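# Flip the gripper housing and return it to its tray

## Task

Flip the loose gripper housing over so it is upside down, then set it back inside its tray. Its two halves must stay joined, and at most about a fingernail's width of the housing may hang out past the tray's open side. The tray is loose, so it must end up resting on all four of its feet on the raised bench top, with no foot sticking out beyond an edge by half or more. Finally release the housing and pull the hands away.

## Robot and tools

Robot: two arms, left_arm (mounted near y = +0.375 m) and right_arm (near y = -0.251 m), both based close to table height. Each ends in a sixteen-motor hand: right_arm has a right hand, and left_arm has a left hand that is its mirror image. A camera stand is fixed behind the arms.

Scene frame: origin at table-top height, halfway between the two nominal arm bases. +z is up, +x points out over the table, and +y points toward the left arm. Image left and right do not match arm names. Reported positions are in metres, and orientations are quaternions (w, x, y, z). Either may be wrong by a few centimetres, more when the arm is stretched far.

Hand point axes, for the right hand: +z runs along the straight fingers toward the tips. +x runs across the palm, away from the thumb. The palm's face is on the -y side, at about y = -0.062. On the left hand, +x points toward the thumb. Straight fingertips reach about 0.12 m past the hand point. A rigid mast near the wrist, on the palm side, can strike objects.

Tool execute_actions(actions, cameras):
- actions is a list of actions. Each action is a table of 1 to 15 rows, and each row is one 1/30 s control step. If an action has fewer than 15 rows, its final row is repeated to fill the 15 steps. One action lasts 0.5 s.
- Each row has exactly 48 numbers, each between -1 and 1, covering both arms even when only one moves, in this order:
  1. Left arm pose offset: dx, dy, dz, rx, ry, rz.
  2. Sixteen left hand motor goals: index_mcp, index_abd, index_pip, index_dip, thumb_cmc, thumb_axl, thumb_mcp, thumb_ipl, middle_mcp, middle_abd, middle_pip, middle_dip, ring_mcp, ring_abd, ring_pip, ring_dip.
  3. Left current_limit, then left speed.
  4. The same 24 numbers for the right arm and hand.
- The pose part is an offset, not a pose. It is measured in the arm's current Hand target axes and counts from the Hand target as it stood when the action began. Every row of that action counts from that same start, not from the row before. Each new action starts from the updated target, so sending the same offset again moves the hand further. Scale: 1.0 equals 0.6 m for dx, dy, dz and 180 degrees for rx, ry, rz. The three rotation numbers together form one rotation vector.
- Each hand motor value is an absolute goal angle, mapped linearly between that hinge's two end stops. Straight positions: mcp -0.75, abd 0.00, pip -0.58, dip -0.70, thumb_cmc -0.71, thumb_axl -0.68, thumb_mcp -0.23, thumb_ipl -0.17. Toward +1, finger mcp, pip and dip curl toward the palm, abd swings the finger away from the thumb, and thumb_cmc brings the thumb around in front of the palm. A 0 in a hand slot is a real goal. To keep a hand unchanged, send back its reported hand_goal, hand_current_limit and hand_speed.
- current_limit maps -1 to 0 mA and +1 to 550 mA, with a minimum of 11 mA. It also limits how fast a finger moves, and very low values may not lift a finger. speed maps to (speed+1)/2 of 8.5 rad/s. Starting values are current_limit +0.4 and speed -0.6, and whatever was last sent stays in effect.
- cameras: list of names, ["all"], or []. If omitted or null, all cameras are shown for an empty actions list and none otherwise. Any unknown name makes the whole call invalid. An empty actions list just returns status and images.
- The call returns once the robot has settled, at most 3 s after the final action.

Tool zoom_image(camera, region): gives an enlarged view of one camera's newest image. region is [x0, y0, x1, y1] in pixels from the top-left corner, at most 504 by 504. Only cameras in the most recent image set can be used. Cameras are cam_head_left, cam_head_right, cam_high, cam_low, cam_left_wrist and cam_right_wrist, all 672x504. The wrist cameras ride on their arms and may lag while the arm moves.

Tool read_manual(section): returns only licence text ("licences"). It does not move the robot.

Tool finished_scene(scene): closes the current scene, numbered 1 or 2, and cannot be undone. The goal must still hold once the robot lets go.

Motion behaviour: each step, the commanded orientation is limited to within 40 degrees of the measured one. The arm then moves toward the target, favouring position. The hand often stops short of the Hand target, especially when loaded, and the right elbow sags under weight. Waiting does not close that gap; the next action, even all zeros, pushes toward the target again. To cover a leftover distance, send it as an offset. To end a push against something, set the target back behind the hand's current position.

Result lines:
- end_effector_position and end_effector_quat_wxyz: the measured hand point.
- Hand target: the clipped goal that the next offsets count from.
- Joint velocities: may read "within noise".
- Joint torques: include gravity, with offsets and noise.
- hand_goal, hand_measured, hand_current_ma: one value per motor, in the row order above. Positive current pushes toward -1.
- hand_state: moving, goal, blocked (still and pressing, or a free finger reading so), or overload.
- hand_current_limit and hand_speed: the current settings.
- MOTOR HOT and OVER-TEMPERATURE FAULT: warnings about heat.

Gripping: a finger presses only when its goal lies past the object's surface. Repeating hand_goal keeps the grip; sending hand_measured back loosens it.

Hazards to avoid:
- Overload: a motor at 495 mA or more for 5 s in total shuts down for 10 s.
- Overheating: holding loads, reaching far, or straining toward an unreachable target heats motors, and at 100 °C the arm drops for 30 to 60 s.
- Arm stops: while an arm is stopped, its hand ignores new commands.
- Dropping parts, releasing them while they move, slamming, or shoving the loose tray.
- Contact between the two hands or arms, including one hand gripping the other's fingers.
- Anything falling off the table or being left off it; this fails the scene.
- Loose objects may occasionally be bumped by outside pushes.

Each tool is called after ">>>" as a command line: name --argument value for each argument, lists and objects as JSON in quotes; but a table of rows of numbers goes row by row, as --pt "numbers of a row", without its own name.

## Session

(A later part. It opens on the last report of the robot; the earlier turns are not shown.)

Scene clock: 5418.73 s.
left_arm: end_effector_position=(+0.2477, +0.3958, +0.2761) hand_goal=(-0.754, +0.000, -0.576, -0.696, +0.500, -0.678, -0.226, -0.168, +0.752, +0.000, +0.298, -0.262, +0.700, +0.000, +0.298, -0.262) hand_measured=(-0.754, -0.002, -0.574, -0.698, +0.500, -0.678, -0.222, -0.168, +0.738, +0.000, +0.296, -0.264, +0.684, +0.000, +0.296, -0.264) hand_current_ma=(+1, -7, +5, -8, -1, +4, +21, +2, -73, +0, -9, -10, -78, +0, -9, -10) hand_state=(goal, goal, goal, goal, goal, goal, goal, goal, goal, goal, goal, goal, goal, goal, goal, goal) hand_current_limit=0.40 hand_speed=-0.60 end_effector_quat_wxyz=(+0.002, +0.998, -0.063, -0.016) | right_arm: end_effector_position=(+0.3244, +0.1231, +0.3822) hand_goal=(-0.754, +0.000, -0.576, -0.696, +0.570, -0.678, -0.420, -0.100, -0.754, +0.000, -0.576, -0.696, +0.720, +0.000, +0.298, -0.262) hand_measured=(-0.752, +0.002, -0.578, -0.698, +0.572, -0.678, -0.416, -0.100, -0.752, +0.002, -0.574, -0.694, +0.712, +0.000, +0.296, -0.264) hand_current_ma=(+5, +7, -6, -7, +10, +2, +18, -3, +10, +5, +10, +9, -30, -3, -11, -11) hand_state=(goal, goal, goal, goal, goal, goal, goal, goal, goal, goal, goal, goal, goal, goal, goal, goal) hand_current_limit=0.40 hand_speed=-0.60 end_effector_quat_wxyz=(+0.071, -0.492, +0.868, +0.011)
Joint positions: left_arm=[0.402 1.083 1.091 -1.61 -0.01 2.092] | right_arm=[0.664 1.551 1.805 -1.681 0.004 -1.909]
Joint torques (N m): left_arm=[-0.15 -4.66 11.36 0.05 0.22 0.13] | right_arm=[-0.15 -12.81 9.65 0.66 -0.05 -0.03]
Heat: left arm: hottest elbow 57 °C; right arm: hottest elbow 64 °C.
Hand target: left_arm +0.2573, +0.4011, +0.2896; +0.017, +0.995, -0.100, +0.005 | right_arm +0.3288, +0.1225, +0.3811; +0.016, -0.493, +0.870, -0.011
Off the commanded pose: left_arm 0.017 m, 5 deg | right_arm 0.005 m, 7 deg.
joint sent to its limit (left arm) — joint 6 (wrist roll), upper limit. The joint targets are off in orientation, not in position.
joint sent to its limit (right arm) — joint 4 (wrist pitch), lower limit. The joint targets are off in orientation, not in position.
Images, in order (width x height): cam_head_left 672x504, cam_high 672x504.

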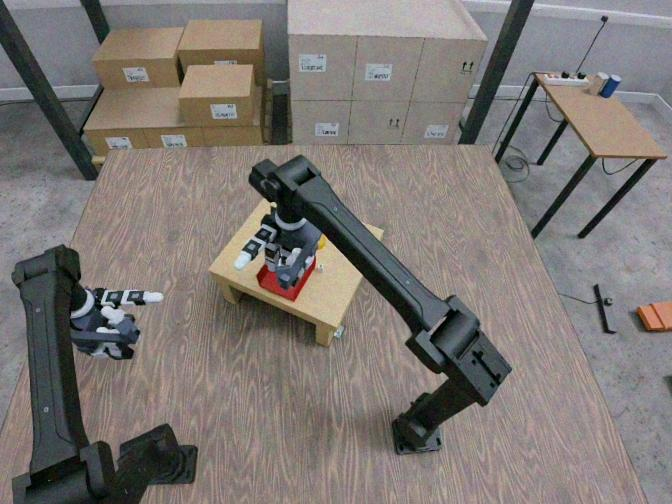

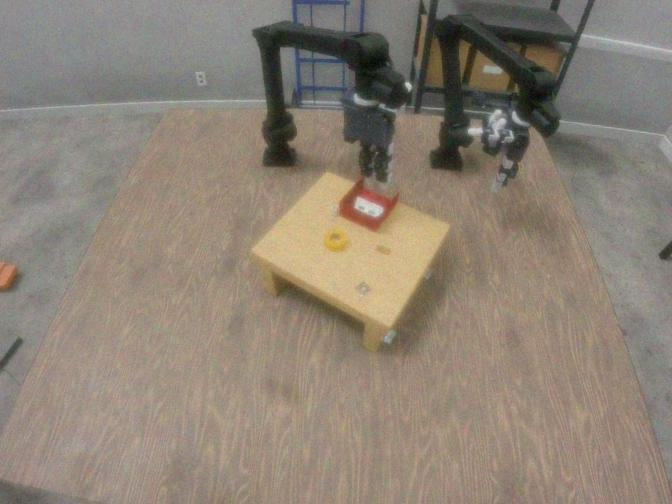

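>>> execute_actions --actions '[[[0,0,0,0,0,0,-0.754,0,-0.576,-0.696,0.5,-0.678,-0.226,-0.168,0.753,0,0.299,-0.261,0.70,0,0.299,-0.261,0.4,-0.6,-0.018,0.004,0.02,0,0,0,-0.754,0,-0.576,-0.696,0.57,-0.678,-0.42,-0.1,-0.754,0,-0.576,-0.696,0.72,0,0.299,-0.261,0.4,-0.6]],[[0,0,0,0,0,0,-0.754,0,-0.576,-0.696,0.5,-0.678,-0.226,-0.168,0.753,0,0.299,-0.261,0.70,0,0.299,-0.261,0.4,-0.6,0,0,0.045,0,0,0,-0.754,0,-0.576,-0.696,0.57,-0.678,-0.42,-0.1,-0.754,0,-0.576,-0.696,0.72,0,0.299,-0.261,0.4,-0.6]]]' --cameras '["cam_head_left","cam_high","cam_head_right"]'

>>> zoom_image --camera "cam_high" --region '[330, 150, 420, 240]'

>>> zoom_image --camera "cam_head_right" --region '[230, 220, 330, 320]'

Scene clock: 5435.23 s.
left_arm: end_effector_position=(+0.2477, +0.3958, +0.2761) hand_goal=(-0.754, +0.000, -0.576, -0.696, +0.500, -0.678, -0.226, -0.168, +0.752, +0.000, +0.298, -0.262, +0.700, +0.000, +0.298, -0.262) hand_measured=(-0.754, -0.002, -0.574, -0.698, +0.500, -0.678, -0.222, -0.168, +0.738, +0.000, +0.296, -0.264, +0.684, +0.000, +0.296, -0.264) hand_current_ma=(+1, -7, +5, -8, -1, +4, +21, +2, -73, +0, -9, -10, -78, +0, -9, -10) hand_state=(goal, goal, goal, goal, goal, goal, goal, goal, goal, goal, goal, goal, goal, goal, goal, goal) hand_current_limit=0.40 hand_speed=-0.60 end_effector_quat_wxyz=(+0.002, +0.998, -0.063, -0.016) | right_arm: end_effector_position=(+0.3341, +0.1284, +0.3453) hand_goal=(-0.754, +0.000, -0.576, -0.696, +0.570, -0.678, -0.420, -0.100, -0.754, +0.000, -0.576, -0.696, +0.720, +0.000, +0.298, -0.262) hand_measured=(-0.752, +0.002, -0.578, -0.698, +0.572, -0.678, -0.416, -0.100, -0.752, +0.002, -0.574, -0.694, +0.712, +0.000, +0.296, -0.264) hand_current_ma=(+5, +7, -6, -7, +10, +2, +18, -3, +10, +5, +10, +9, -30, -3, -11, -11) hand_state=(goal, goal, goal, goal, goal, goal, goal, goal, goal, goal, goal, goal, goal, goal, goal, goal) hand_current_limit=0.40 hand_speed=-0.60 end_effector_quat_wxyz=(+0.035, -0.494, +0.869, -0.005)
Joint positions: left_arm=[0.402 1.083 1.091 -1.61 -0.01 2.092] | right_arm=[0.666 1.615 1.79 -1.681 0.023 -1.909]
Joint torques (N m): left_arm=[-0.56 -4.95 11.37 -0.01 0.19 0.14] | right_arm=[1.96 -13.39 9.29 0.24 -0.12 0.04]
Heat: left arm: hottest elbow 57 °C; right arm: hottest elbow 62 °C.
Hand target: left_arm +0.2573, +0.4011, +0.2896; +0.017, +0.995, -0.100, +0.005 | right_arm +0.3339, +0.1327, +0.3420; +0.016, -0.493, +0.870, -0.011
Off the commanded pose: left_arm 0.017 m, 5 deg | right_arm 0.005 m, 2 deg.
joint sent to its limit (left arm) — joint 6 (wrist roll), upper limit. The joint targets are off in orientation, not in position.
joint sent to its limit (right arm) — joint 4 (wrist pitch), lower limit. The joint targets still meet the commanded pose.
Images, in order (width x height): cam_head_left 672x504, cam_head_right 672x504, cam_high 672x504.

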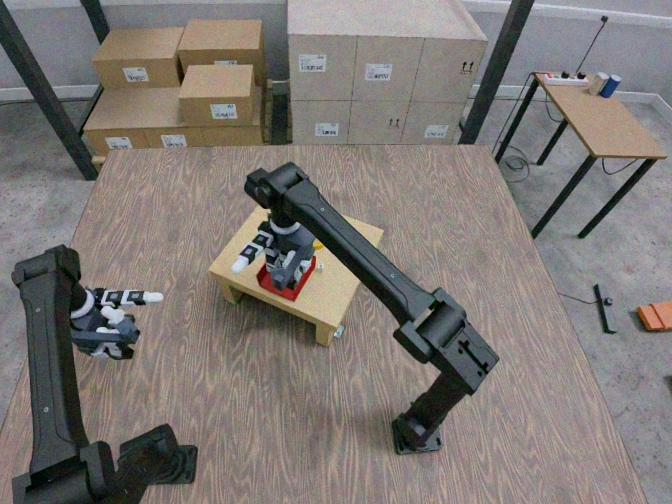

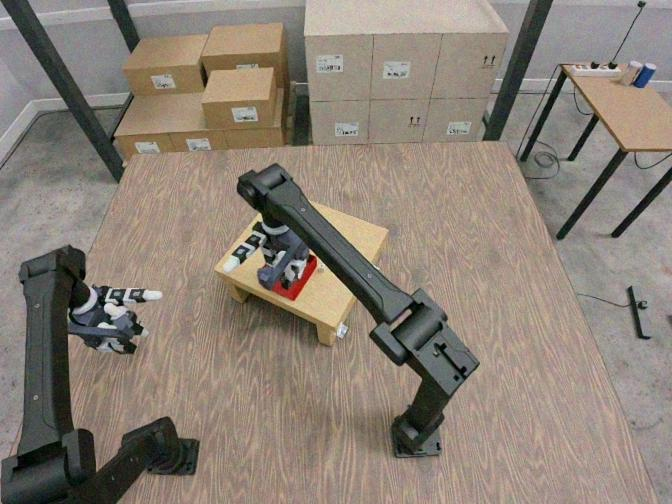

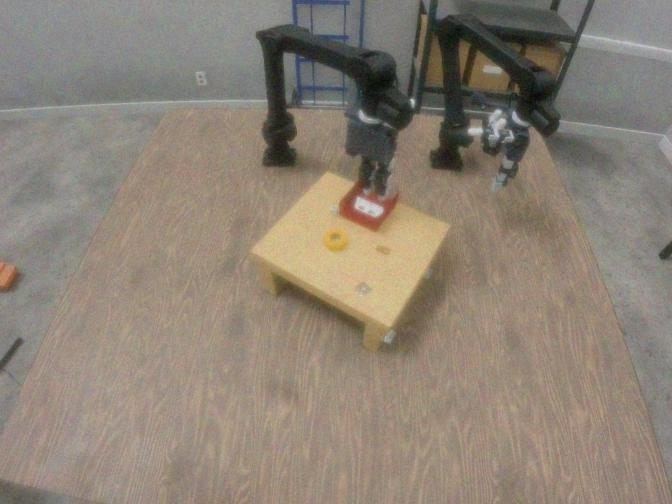

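Scaled by 5.600 from the camera's 672x504 image, which has a finer 960x720 frame.

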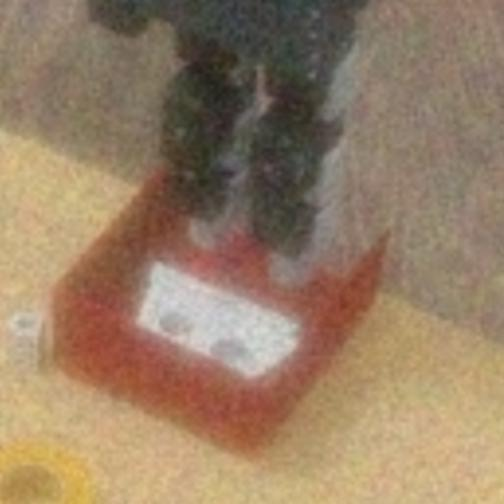

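Scaled by 5.040 from the camera's 672x504 image, which has a finer 960x720 frame.

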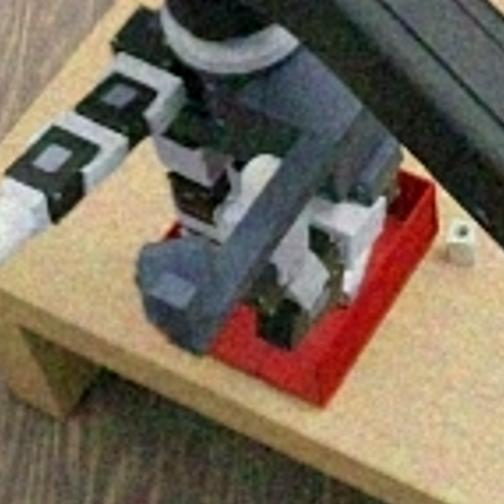

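>>> execute_actions --actions '[[[0,0,0,0,0,0,-0.754,0,-0.576,-0.696,0.5,-0.678,-0.226,-0.168,0.753,0,0.299,-0.261,0.70,0,0.299,-0.261,0.4,-0.6,0,-0.01,0.016,0,0,0,-0.754,0,-0.576,-0.696,0.57,-0.678,-0.42,-0.1,-0.754,0,-0.576,-0.696,0.72,0,0.299,-0.261,0.4,-0.6]],[[0,0,0,0,0,0,-0.754,0,-0.576,-0.696,0.5,-0.678,-0.226,-0.168,0.753,0,0.299,-0.261,0.70,0,0.299,-0.261,0.4,-0.6,0,-0.03,0,0,0,0,-0.754,0,-0.576,-0.696,0.57,-0.678,-0.42,-0.1,-0.754,0,-0.576,-0.696,0.72,0,0.299,-0.261,0.4,-0.6]]]' --cameras '["cam_head_left","cam_high"]'

>>> zoom_image --camera "cam_high" --region '[330, 150, 420, 240]'

Scene clock: 5448.67 s.
left_arm: end_effector_position=(+0.2477, +0.3958, +0.2761) hand_goal=(-0.754, +0.000, -0.576, -0.696, +0.500, -0.678, -0.226, -0.168, +0.752, +0.000, +0.298, -0.262, +0.700, +0.000, +0.298, -0.262) hand_measured=(-0.754, -0.002, -0.574, -0.698, +0.500, -0.678, -0.222, -0.168, +0.738, +0.000, +0.296, -0.264, +0.684, +0.000, +0.296, -0.264) hand_current_ma=(+1, -7, +5, -8, -1, +4, +21, +2, -73, +0, -9, -10, -78, +0, -9, -10) hand_state=(goal, goal, goal, goal, goal, goal, goal, goal, goal, goal, goal, goal, goal, goal, goal, goal) hand_current_limit=0.40 hand_speed=-0.60 end_effector_quat_wxyz=(+0.002, +0.998, -0.063, -0.016) | right_arm: end_effector_position=(+0.3480, +0.1189, +0.3336) hand_goal=(-0.754, +0.000, -0.576, -0.696, +0.570, -0.678, -0.420, -0.100, -0.754, +0.000, -0.576, -0.696, +0.720, +0.000, +0.298, -0.262) hand_measured=(-0.746, +0.000, -0.572, -0.696, +0.572, -0.678, -0.416, -0.100, -0.750, +0.002, -0.574, -0.694, +0.712, +0.000, +0.296, -0.264) hand_current_ma=(+32, +2, +16, +2, +9, +2, +18, -3, +13, +5, +10, +9, -30, -3, -11, -11) hand_state=(goal, goal, goal, goal, goal, goal, goal, goal, goal, goal, goal, goal, goal, goal, goal, goal) hand_current_limit=0.40 hand_speed=-0.60 end_effector_quat_wxyz=(+0.023, -0.492, +0.870, -0.010)
Joint positions: left_arm=[0.402 1.083 1.091 -1.61 -0.01 2.092] | right_arm=[0.635 1.639 1.79 -1.681 0.026 -1.935]
Joint torques (N m): left_arm=[-0.38 -4.84 11.4 -0.06 0.18 0.15] | right_arm=[0.73 -12.75 10.82 0.53 -0.09 -0.14]
Heat: left arm: hottest elbow 57 °C; right arm: hottest elbow 63 °C.
Hand target: left_arm +0.2573, +0.4011, +0.2896; +0.017, +0.995, -0.100, +0.005 | right_arm +0.3547, +0.1204, +0.3333; +0.016, -0.493, +0.870, -0.011
Off the commanded pose: left_arm 0.017 m, 5 deg | right_arm 0.007 m, 1 deg.
joint sent to its limit (left arm) — joint 6 (wrist roll), upper limit. The joint targets are off in orientation, not in position.
joint sent to its limit (right arm) — joint 4 (wrist pitch), lower limit. The joint targets still meet the commanded pose.
Images, in order (width x height): cam_head_left 672x504, cam_high 672x504.

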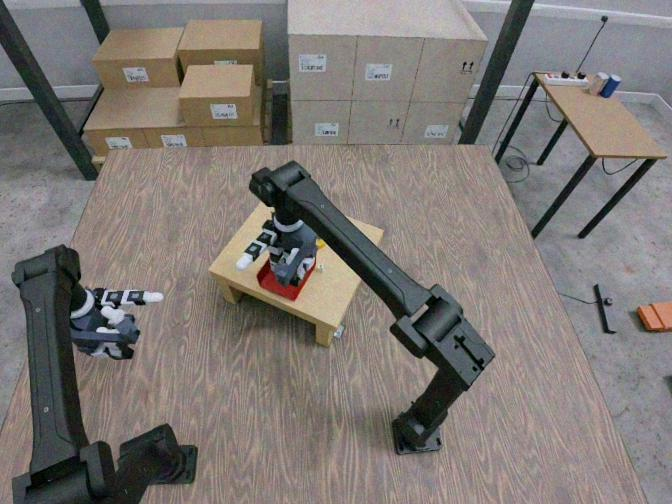

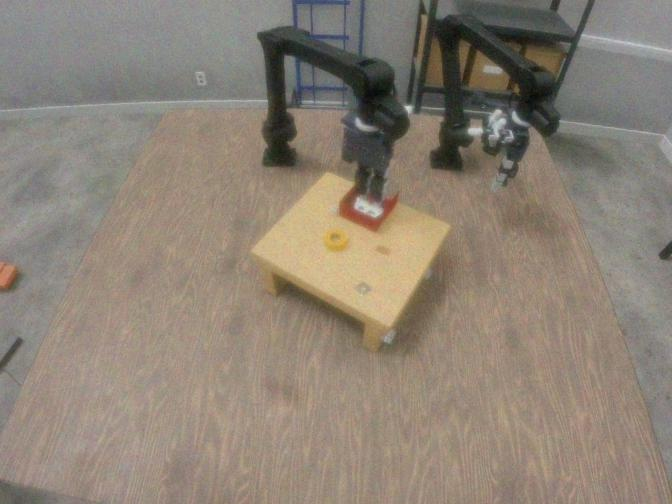

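Scaled by 5.600 from the camera's 672x504 image, which has a finer 960x720 frame.

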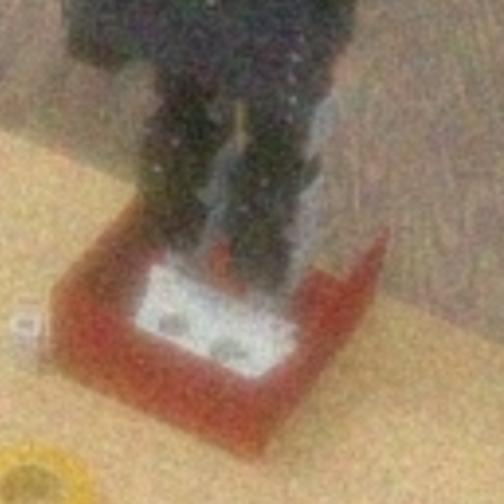

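>>> execute_actions --actions '[[[0,0,0,0,0,0,-0.754,0,-0.576,-0.696,0.5,-0.678,-0.226,-0.168,0.753,0,0.299,-0.261,0.70,0,0.299,-0.261,0.4,-0.6,-0.012,-0.02,0,0,0,0,-0.754,0,-0.576,-0.696,0.57,-0.678,-0.42,-0.1,-0.754,0,-0.576,-0.696,0.72,0,0.299,-0.261,0.4,-0.6]]]' --cameras '["cam_head_left","cam_high"]'

>>> zoom_image --camera "cam_high" --region '[330, 150, 420, 240]'

Scene clock: 5460.00 s.
left_arm: end_effector_position=(+0.2477, +0.3958, +0.2761) hand_goal=(-0.754, +0.000, -0.576, -0.696, +0.500, -0.678, -0.226, -0.168, +0.752, +0.000, +0.298, -0.262, +0.700, +0.000, +0.298, -0.262) hand_measured=(-0.754, -0.002, -0.574, -0.698, +0.500, -0.678, -0.222, -0.168, +0.738, +0.000, +0.296, -0.264, +0.684, +0.000, +0.296, -0.264) hand_current_ma=(+1, -7, +5, -8, -1, +4, +21, +2, -73, +0, -9, -10, -78, +0, -9, -10) hand_state=(goal, goal, goal, goal, goal, goal, goal, goal, goal, goal, goal, goal, goal, goal, goal, goal) hand_current_limit=0.40 hand_speed=-0.60 end_effector_quat_wxyz=(+0.002, +0.998, -0.063, -0.016) | right_arm: end_effector_position=(+0.3531, +0.1172, +0.3296) hand_goal=(-0.754, +0.000, -0.576, -0.696, +0.570, -0.678, -0.420, -0.100, -0.754, +0.000, -0.576, -0.696, +0.720, +0.000, +0.298, -0.262) hand_measured=(-0.742, +0.004, -0.570, -0.694, +0.572, -0.678, -0.416, -0.100, -0.744, +0.002, -0.572, -0.694, +0.712, +0.000, +0.296, -0.264) hand_current_ma=(+56, +13, +27, +7, +9, +2, +18, -3, +43, +5, +16, +9, -30, -3, -11, -11) hand_state=(goal, goal, goal, goal, goal, goal, goal, goal, goal, goal, goal, goal, goal, goal, goal, goal) hand_current_limit=0.40 hand_speed=-0.60 end_effector_quat_wxyz=(+0.017, -0.494, +0.869, -0.005)
Joint positions: left_arm=[0.402 1.083 1.091 -1.61 -0.01 2.092] | right_arm=[0.622 1.653 1.795 -1.681 0.014 -1.953]
Joint torques (N m): left_arm=[-0.56 -5.07 11.36 -0.01 0.2 0.15] | right_arm=[0.26 -11.69 13.18 0.23 -0.1 -0.13]
Heat: left arm: hottest elbow 57 °C; right arm: hottest elbow 64 °C.
Hand target: left_arm +0.2573, +0.4011, +0.2896; +0.017, +0.995, -0.100, +0.005 | right_arm +0.3687, +0.1204, +0.3338; +0.016, -0.493, +0.870, -0.011
Off the commanded pose: left_arm 0.017 m, 5 deg | right_arm 0.016 m, 1 deg.
joint sent to its limit (left arm) — joint 6 (wrist roll), upper limit. The joint targets are off in orientation, not in position.
joint sent to its limit (right arm) — joint 4 (wrist pitch), lower limit. The joint targets still meet the commanded pose.
Images, in order (width x height): cam_head_left 672x504, cam_high 672x504.

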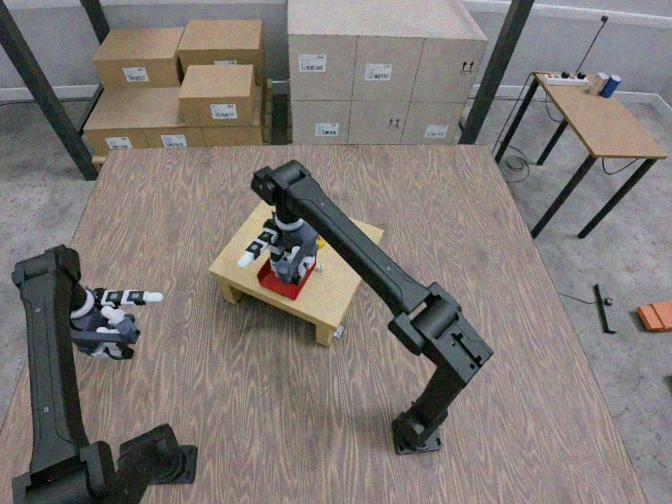

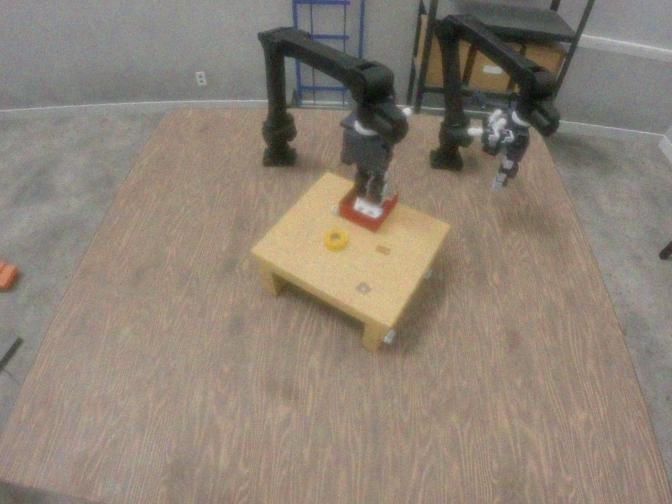

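Scaled by 5.600 from the camera's 672x504 image, which has a finer 960x720 frame.

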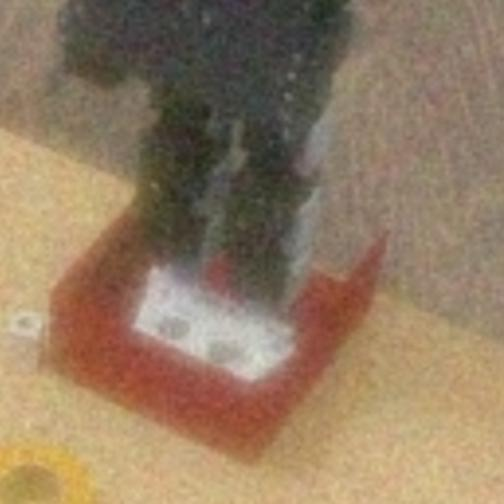

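>>> execute_actions --actions '[[[0,0,0,0,0,0,-0.754,0,-0.576,-0.696,0.5,-0.678,-0.226,-0.168,0.753,0,0.299,-0.261,0.70,0,0.299,-0.261,0.4,-0.6,-0.004,-0.012,-0.013,0,0,0,-0.754,0,-0.576,-0.696,0.57,-0.678,-0.42,-0.1,-0.754,0,-0.576,-0.696,0.72,0,0.299,-0.261,0.4,-0.6]]]' --cameras '["cam_head_left","cam_high"]'

>>> zoom_image --camera "cam_high" --region '[330, 150, 420, 240]'

Scene clock: 5466.93 s.
left_arm: end_effector_position=(+0.2477, +0.3958, +0.2761) hand_goal=(-0.754, +0.000, -0.576, -0.696, +0.500, -0.678, -0.226, -0.168, +0.752, +0.000, +0.298, -0.262, +0.700, +0.000, +0.298, -0.262) hand_measured=(-0.754, -0.002, -0.574, -0.698, +0.500, -0.678, -0.222, -0.168, +0.738, +0.000, +0.296, -0.264, +0.684, +0.000, +0.296, -0.264) hand_current_ma=(+1, -7, +5, -8, -1, +4, +21, +2, -73, +0, -9, -10, -78, +0, -9, -10) hand_state=(goal, goal, goal, goal, goal, goal, goal, goal, goal, goal, goal, goal, goal, goal, goal, goal) hand_current_limit=0.40 hand_speed=-0.60 end_effector_quat_wxyz=(+0.002, +0.998, -0.063, -0.016) | right_arm: end_effector_position=(+0.3605, +0.1153, +0.3304) hand_goal=(-0.754, +0.000, -0.576, -0.696, +0.570, -0.678, -0.420, -0.100, -0.754, +0.000, -0.576, -0.696, +0.720, +0.000, +0.298, -0.262) hand_measured=(-0.742, +0.004, -0.570, -0.694, +0.572, -0.678, -0.416, -0.100, -0.744, +0.002, -0.572, -0.694, +0.712, +0.000, +0.296, -0.264) hand_current_ma=(+56, +14, +27, +7, +9, +2, +18, -3, +45, +5, +16, +9, -30, -3, -11, -11) hand_state=(goal, goal, goal, goal, goal, goal, goal, goal, goal, goal, goal, goal, goal, goal, goal, goal) hand_current_limit=0.40 hand_speed=-0.60 end_effector_quat_wxyz=(+0.019, -0.493, +0.870, -0.004)
Joint positions: left_arm=[0.402 1.083 1.091 -1.61 -0.01 2.092] | right_arm=[0.61 1.663 1.81 -1.681 0.012 -1.962]
Joint torques (N m): left_arm=[-0.62 -4.37 11.4 0.03 0.2 0.15] | right_arm=[-0.44 -13.33 14.01 0.25 -0.24 -0.17]
Heat: left arm: hottest elbow 57 °C; right arm: hottest elbow 65 °C.
Hand target: left_arm +0.2573, +0.4011, +0.2896; +0.017, +0.995, -0.100, +0.005 | right_arm +0.3759, +0.1189, +0.3419; +0.016, -0.493, +0.870, -0.011
Off the commanded pose: left_arm 0.017 m, 5 deg | right_arm 0.019 m, 1 deg.
joint sent to its limit (left arm) — joint 6 (wrist roll), upper limit. The joint targets are off in orientation, not in position.
joint sent to its limit (right arm) — joint 4 (wrist pitch), lower limit. The joint targets still meet the commanded pose.
Images, in order (width x height): cam_head_left 672x504, cam_high 672x504.

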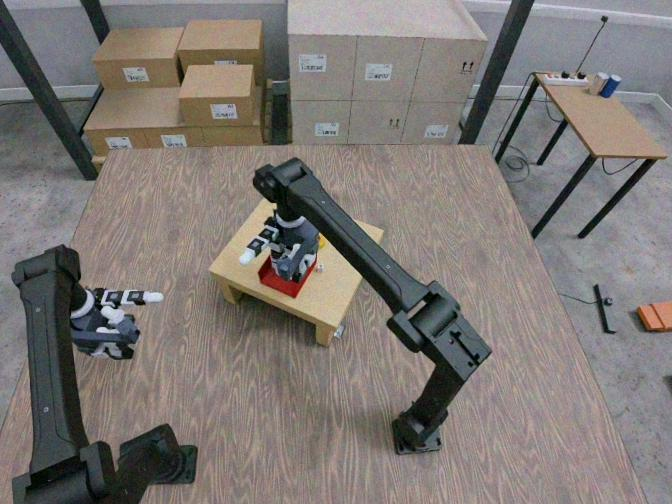

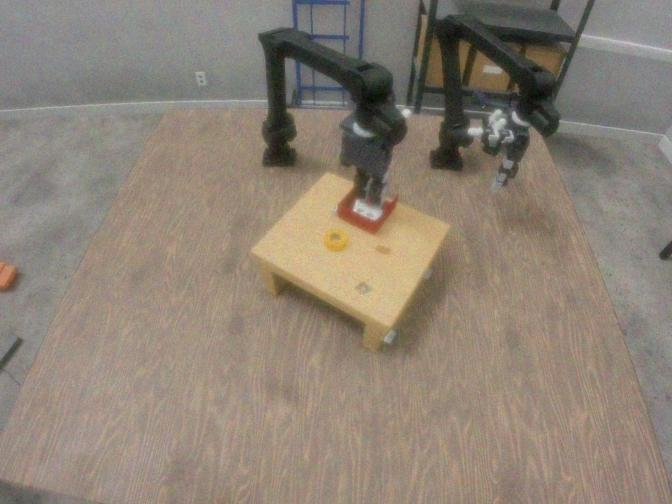

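Scaled by 5.600 from the camera's 672x504 image, which has a finer 960x720 frame.

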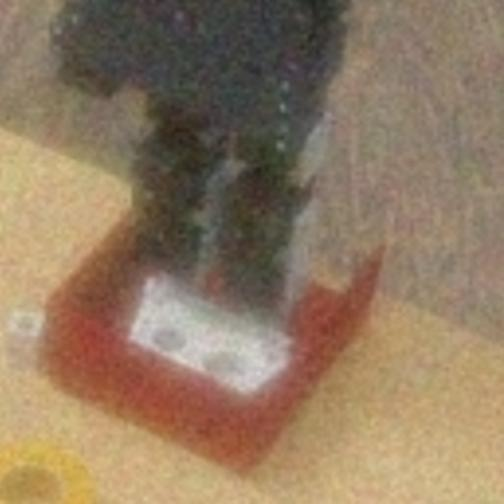

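>>> execute_actions --actions '[[[0,0,0,0,0,0,-0.754,0,-0.576,-0.696,0.5,-0.678,-0.226,-0.168,0.753,0,0.299,-0.261,0.70,0,0.299,-0.261,0.4,-0.6,0,0.1,-0.01,0,0,0,-0.754,0,-0.576,-0.696,0.57,-0.678,-0.42,-0.1,-0.754,0,-0.576,-0.696,0.72,0,0.299,-0.261,0.4,-0.6]],[[0,0,0,0,0,0,-0.754,0,-0.576,-0.696,0.5,-0.678,-0.226,-0.168,0.753,0,0.299,-0.261,0.70,0,0.299,-0.261,0.4,-0.6,0,0,-0.15,0,0,0,-0.754,0,-0.576,-0.696,0.57,-0.678,-0.42,-0.1,-0.754,0,-0.576,-0.696,0.72,0,0.299,-0.261,0.4,-0.6]],[[0,0,0,0,0,0,-0.754,0,-0.576,-0.696,0.5,-0.678,-0.226,-0.168,0.753,0,0.299,-0.261,0.70,0,0.299,-0.261,0.4,-0.6,0.15,0,0,0,0,0,-0.754,0,-0.576,-0.696,0.57,-0.678,-0.42,-0.1,-0.754,0,-0.576,-0.696,0.72,0,0.299,-0.261,0.4,-0.6]],[[0,0,0,0,0,0,-0.754,0,-0.576,-0.696,0.5,-0.678,-0.226,-0.168,0.753,0,0.299,-0.261,0.70,0,0.299,-0.261,0.4,-0.6,0.15,0,0,0,0,0,-0.754,0,-0.576,-0.696,0.57,-0.678,-0.42,-0.1,-0.754,0,-0.576,-0.696,0.72,0,0.299,-0.261,0.4,-0.6]]]' --cameras '["cam_head_left","cam_head_right","cam_high"]'

>>> zoom_image --camera "cam_head_left" --region '[268, 241, 308, 281]'

>>> zoom_image --camera "cam_head_right" --region '[268, 241, 308, 281]'

>>> zoom_image --camera "cam_head_left" --region '[245, 235, 325, 315]'

Scene clock: 5477.93 s.
left_arm: end_effector_position=(+0.2477, +0.3958, +0.2761) hand_goal=(-0.754, +0.000, -0.576, -0.696, +0.500, -0.678, -0.226, -0.168, +0.752, +0.000, +0.298, -0.262, +0.700, +0.000, +0.298, -0.262) hand_measured=(-0.754, -0.002, -0.574, -0.698, +0.500, -0.678, -0.222, -0.168, +0.738, +0.000, +0.296, -0.264, +0.684, +0.000, +0.296, -0.264) hand_current_ma=(+1, -7, +5, -8, -1, +4, +21, +2, -73, +0, -9, -10, -78, +0, -9, -10) hand_state=(goal, goal, goal, goal, goal, goal, goal, goal, goal, goal, goal, goal, goal, goal, goal, goal) hand_current_limit=0.40 hand_speed=-0.60 end_effector_quat_wxyz=(+0.002, +0.998, -0.063, -0.016) | right_arm: end_effector_position=(+0.2289, -0.0032, +0.4312) hand_goal=(-0.754, +0.000, -0.576, -0.696, +0.570, -0.678, -0.420, -0.100, -0.754, +0.000, -0.576, -0.696, +0.720, +0.000, +0.298, -0.262) hand_measured=(-0.752, +0.002, -0.576, -0.696, +0.572, -0.678, -0.416, -0.100, -0.752, +0.002, -0.574, -0.694, +0.712, +0.000, +0.296, -0.264) hand_current_ma=(+4, +7, +2, +3, +8, +2, +19, -3, +12, +7, +10, +9, -31, -2, -11, -11) hand_state=(goal, goal, goal, goal, goal, goal, goal, goal, goal, goal, goal, goal, goal, goal, goal, goal) hand_current_limit=0.40 hand_speed=-0.60 end_effector_quat_wxyz=(+0.144, -0.486, +0.862, +0.023)
Joint positions: left_arm=[0.402 1.083 1.091 -1.61 -0.01 2.092] | right_arm=[0.538 1.104 1.505 -1.681 -0.031 -2.025]
Joint torques (N m): left_arm=[-0.38 -4.89 11.43 0.03 0.18 0.15] | right_arm=[0.91 -5.66 9.11 0.84 -0.51 -0.11]
Heat: left arm: hottest elbow 57 °C; right arm: hottest elbow 65 °C.
Hand target: left_arm +0.2573, +0.4011, +0.2896; +0.017, +0.995, -0.100, +0.005 | right_arm +0.2283, -0.0044, +0.4329; +0.016, -0.493, +0.870, -0.011
Off the commanded pose: left_arm 0.017 m, 5 deg | right_arm 0.002 m, 15 deg.
joint sent to its limit (left arm) — joint 6 (wrist roll), upper limit. The joint targets are off in orientation, not in position.
joint sent to its limit (right arm) — joint 4 (wrist pitch), lower limit. The joint targets are off in orientation, not in position.
Images, in order (width x height): cam_head_left 672x504, cam_head_right 672x504, cam_high 672x504.

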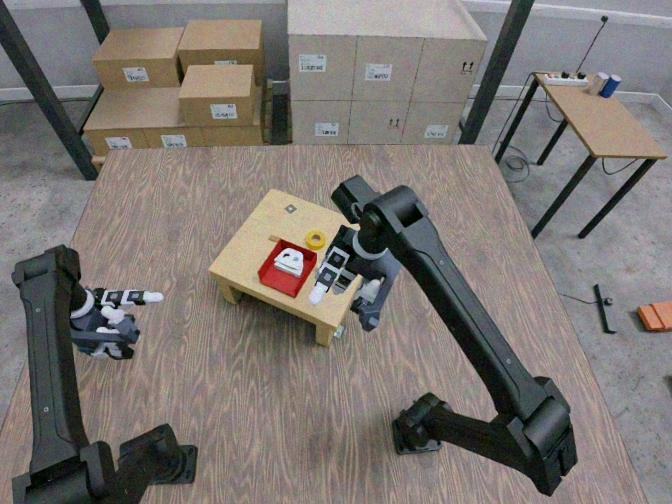

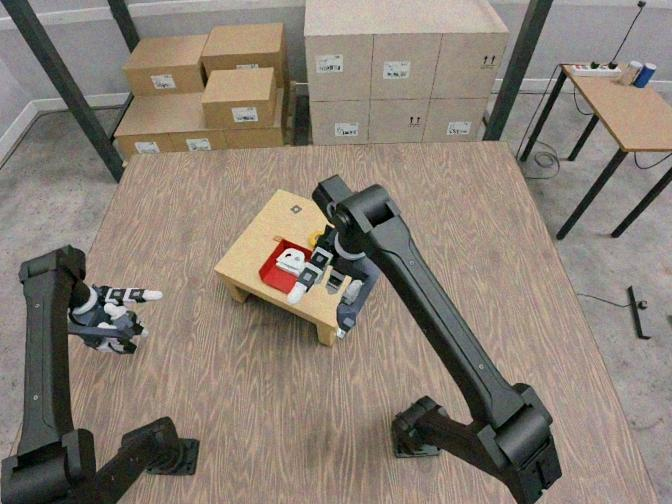

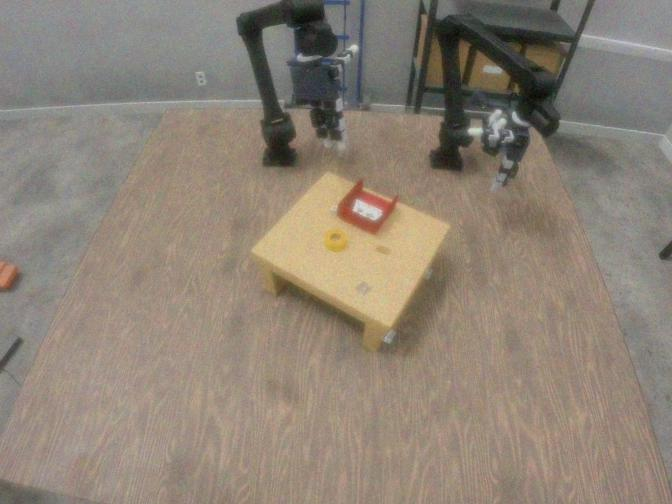

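Scaled by 12.600 from the camera's 672x504 image, which has a finer 960x720 frame.

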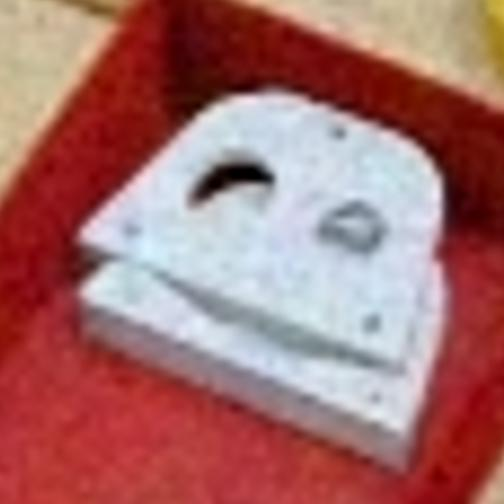

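Scaled by 12.600 from the camera's 672x504 image, which has a finer 960x720 frame.

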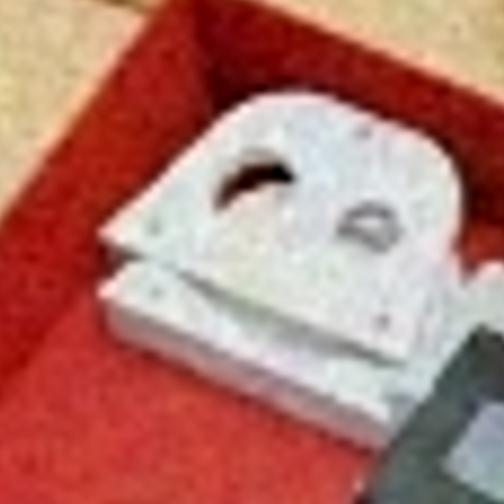

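Scaled by 6.300 from the camera's 672x504 image, which has a finer 960x720 frame.

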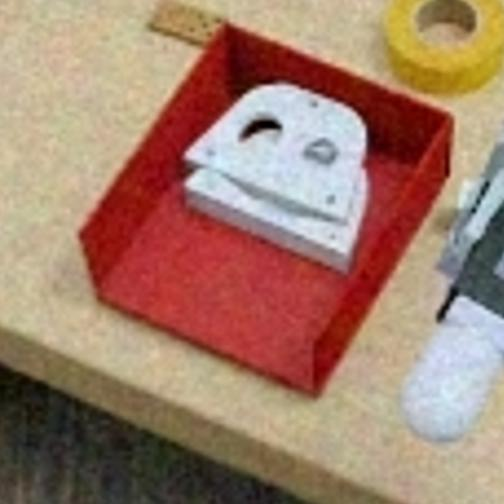

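>>> execute_actions --actions '[[[0,0,0,0,0,0,-0.754,0,-0.576,-0.696,0.5,-0.678,-0.226,-0.168,0.753,0,0.299,-0.261,0.70,0,0.299,-0.261,0.4,-0.6,-0.1059,-0.0478,0,0,0,0.037,-0.754,0,-0.576,-0.696,0.57,-0.678,-0.42,-0.1,0.3,0,0.1,-0.4,0.72,0,0.299,-0.261,0.4,-0.6]],[[0,0,0,0,0,0,-0.754,0,-0.576,-0.696,0.5,-0.678,-0.226,-0.168,0.753,0,0.299,-0.261,0.70,0,0.299,-0.261,0.4,-0.6,-0.1107,-0.035,0,0,0,0.037,-0.754,0,-0.576,-0.696,0.57,-0.678,-0.42,-0.1,0.753,0,0.299,-0.261,0.72,0,0.299,-0.261,0.4,-0.6]],[[0,0,0,0,0,0,-0.754,0,-0.576,-0.696,0.5,-0.678,-0.226,-0.168,0.753,0,0.299,-0.261,0.70,0,0.299,-0.261,0.4,-0.6,-0.1141,-0.0222,0,0,0,0.037,-0.754,0,-0.576,-0.696,0.57,-0.678,-0.42,-0.1,0.753,0,0.299,-0.261,0.72,0,0.299,-0.261,0.4,-0.6]]]' --cameras '["cam_head_left","cam_head_right","cam_high","cam_low"]'

>>> zoom_image --camera "cam_high" --region '[320, 130, 430, 240]'

>>> zoom_image --camera "cam_low" --region '[290, 110, 410, 230]'

Scene clock: 5516.50 s.
left_arm: end_effector_position=(+0.2477, +0.3958, +0.2761) hand_goal=(-0.754, +0.000, -0.576, -0.696, +0.500, -0.678, -0.226, -0.168, +0.752, +0.000, +0.298, -0.262, +0.700, +0.000, +0.298, -0.262) hand_measured=(-0.754, -0.002, -0.574, -0.698, +0.500, -0.678, -0.222, -0.168, +0.738, +0.000, +0.296, -0.264, +0.684, +0.000, +0.296, -0.264) hand_current_ma=(+1, -7, +5, -8, -1, +4, +21, +2, -73, +0, -9, -10, -78, +0, -9, -10) hand_state=(goal, goal, goal, goal, goal, goal, goal, goal, goal, goal, goal, goal, goal, goal, goal, goal) hand_current_limit=0.40 hand_speed=-0.60 end_effector_quat_wxyz=(+0.002, +0.998, -0.063, -0.016) | right_arm: end_effector_position=(+0.3951, +0.1070, +0.4159) hand_goal=(-0.754, +0.000, -0.576, -0.696, +0.570, -0.678, -0.420, -0.100, +0.752, +0.000, +0.298, -0.262, +0.720, +0.000, +0.298, -0.262) hand_measured=(-0.752, +0.002, -0.576, -0.696, +0.572, -0.678, -0.416, -0.100, +0.734, +0.002, +0.294, -0.264, +0.712, +0.000, +0.296, -0.264) hand_current_ma=(+4, +7, +2, +3, +8, +2, +19, -3, -82, +7, -14, -10, -31, -2, -11, -11) hand_state=(goal, goal, goal, goal, goal, goal, goal, goal, goal, goal, goal, goal, goal, goal, goal, goal) hand_current_limit=0.40 hand_speed=-0.60 end_effector_quat_wxyz=(+0.103, -0.332, +0.937, +0.033)
Joint positions: left_arm=[0.402 1.083 1.091 -1.61 -0.01 2.092] | right_arm=[0.549 1.571 1.896 -1.681 -0.016 -1.671]
Joint torques (N m): left_arm=[-0.67 -4.66 11.41 -0.09 0.19 0.14] | right_arm=[1.73 -13.16 13.82 0.95 -0.28 0.17]
Heat: left arm: hottest elbow 57 °C; right arm: hottest elbow 65 °C.
Hand target: left_arm +0.2573, +0.4011, +0.2896; +0.017, +0.995, -0.100, +0.005 | right_arm +0.3999, +0.1150, +0.4389; +0.017, -0.335, +0.942, -0.009
Off the commanded pose: left_arm 0.017 m, 5 deg | right_arm 0.025 m, 11 deg.
joint sent to its limit (left arm) — joint 6 (wrist roll), upper limit. The joint targets are off in orientation, not in position.
joint sent to its limit (right arm) — joint 4 (wrist pitch), lower limit. The joint targets are off in position and orientation.
Images, in order (width x height): cam_head_left 672x504, cam_head_right 672x504, cam_high 672x504, cam_low 672x504.

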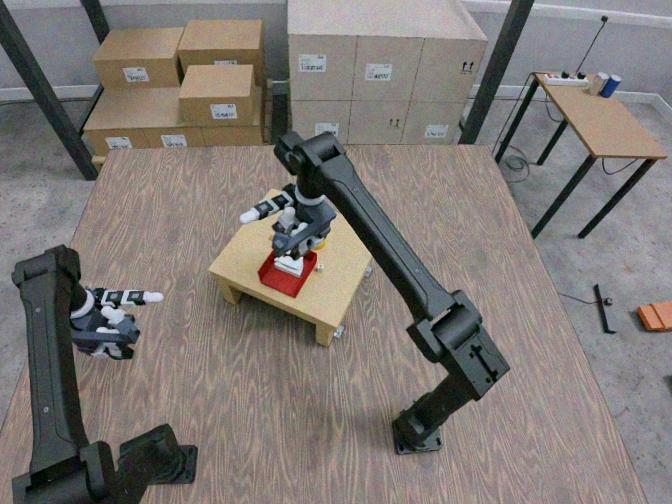

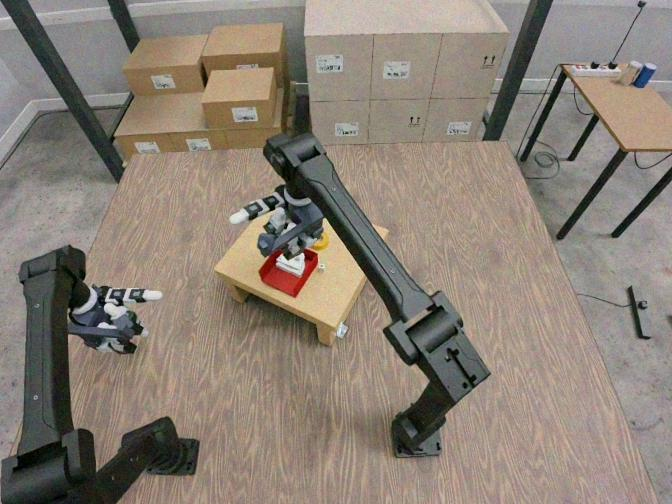

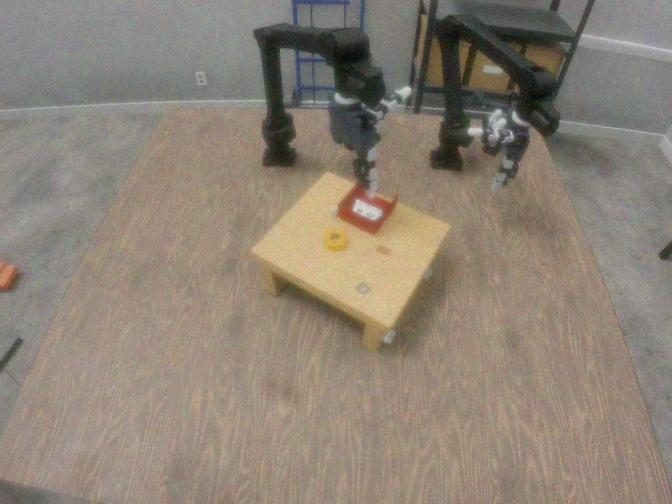

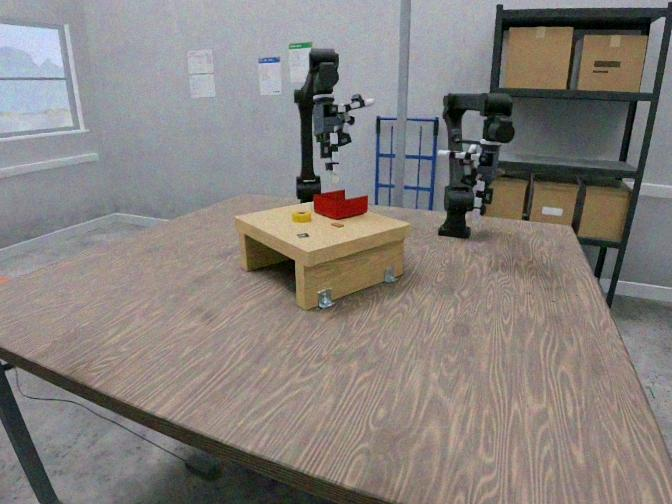

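Scaled by 4.582 from the camera's 672x504 image, which has a finer 960x720 frame.

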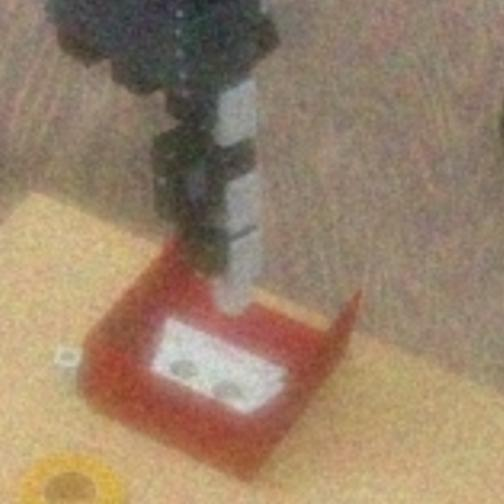

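Scaled by 4.200 from the camera's 672x504 image, which has a finer 960x720 frame.

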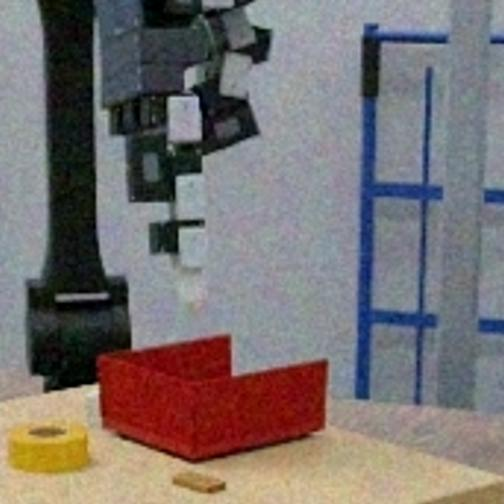

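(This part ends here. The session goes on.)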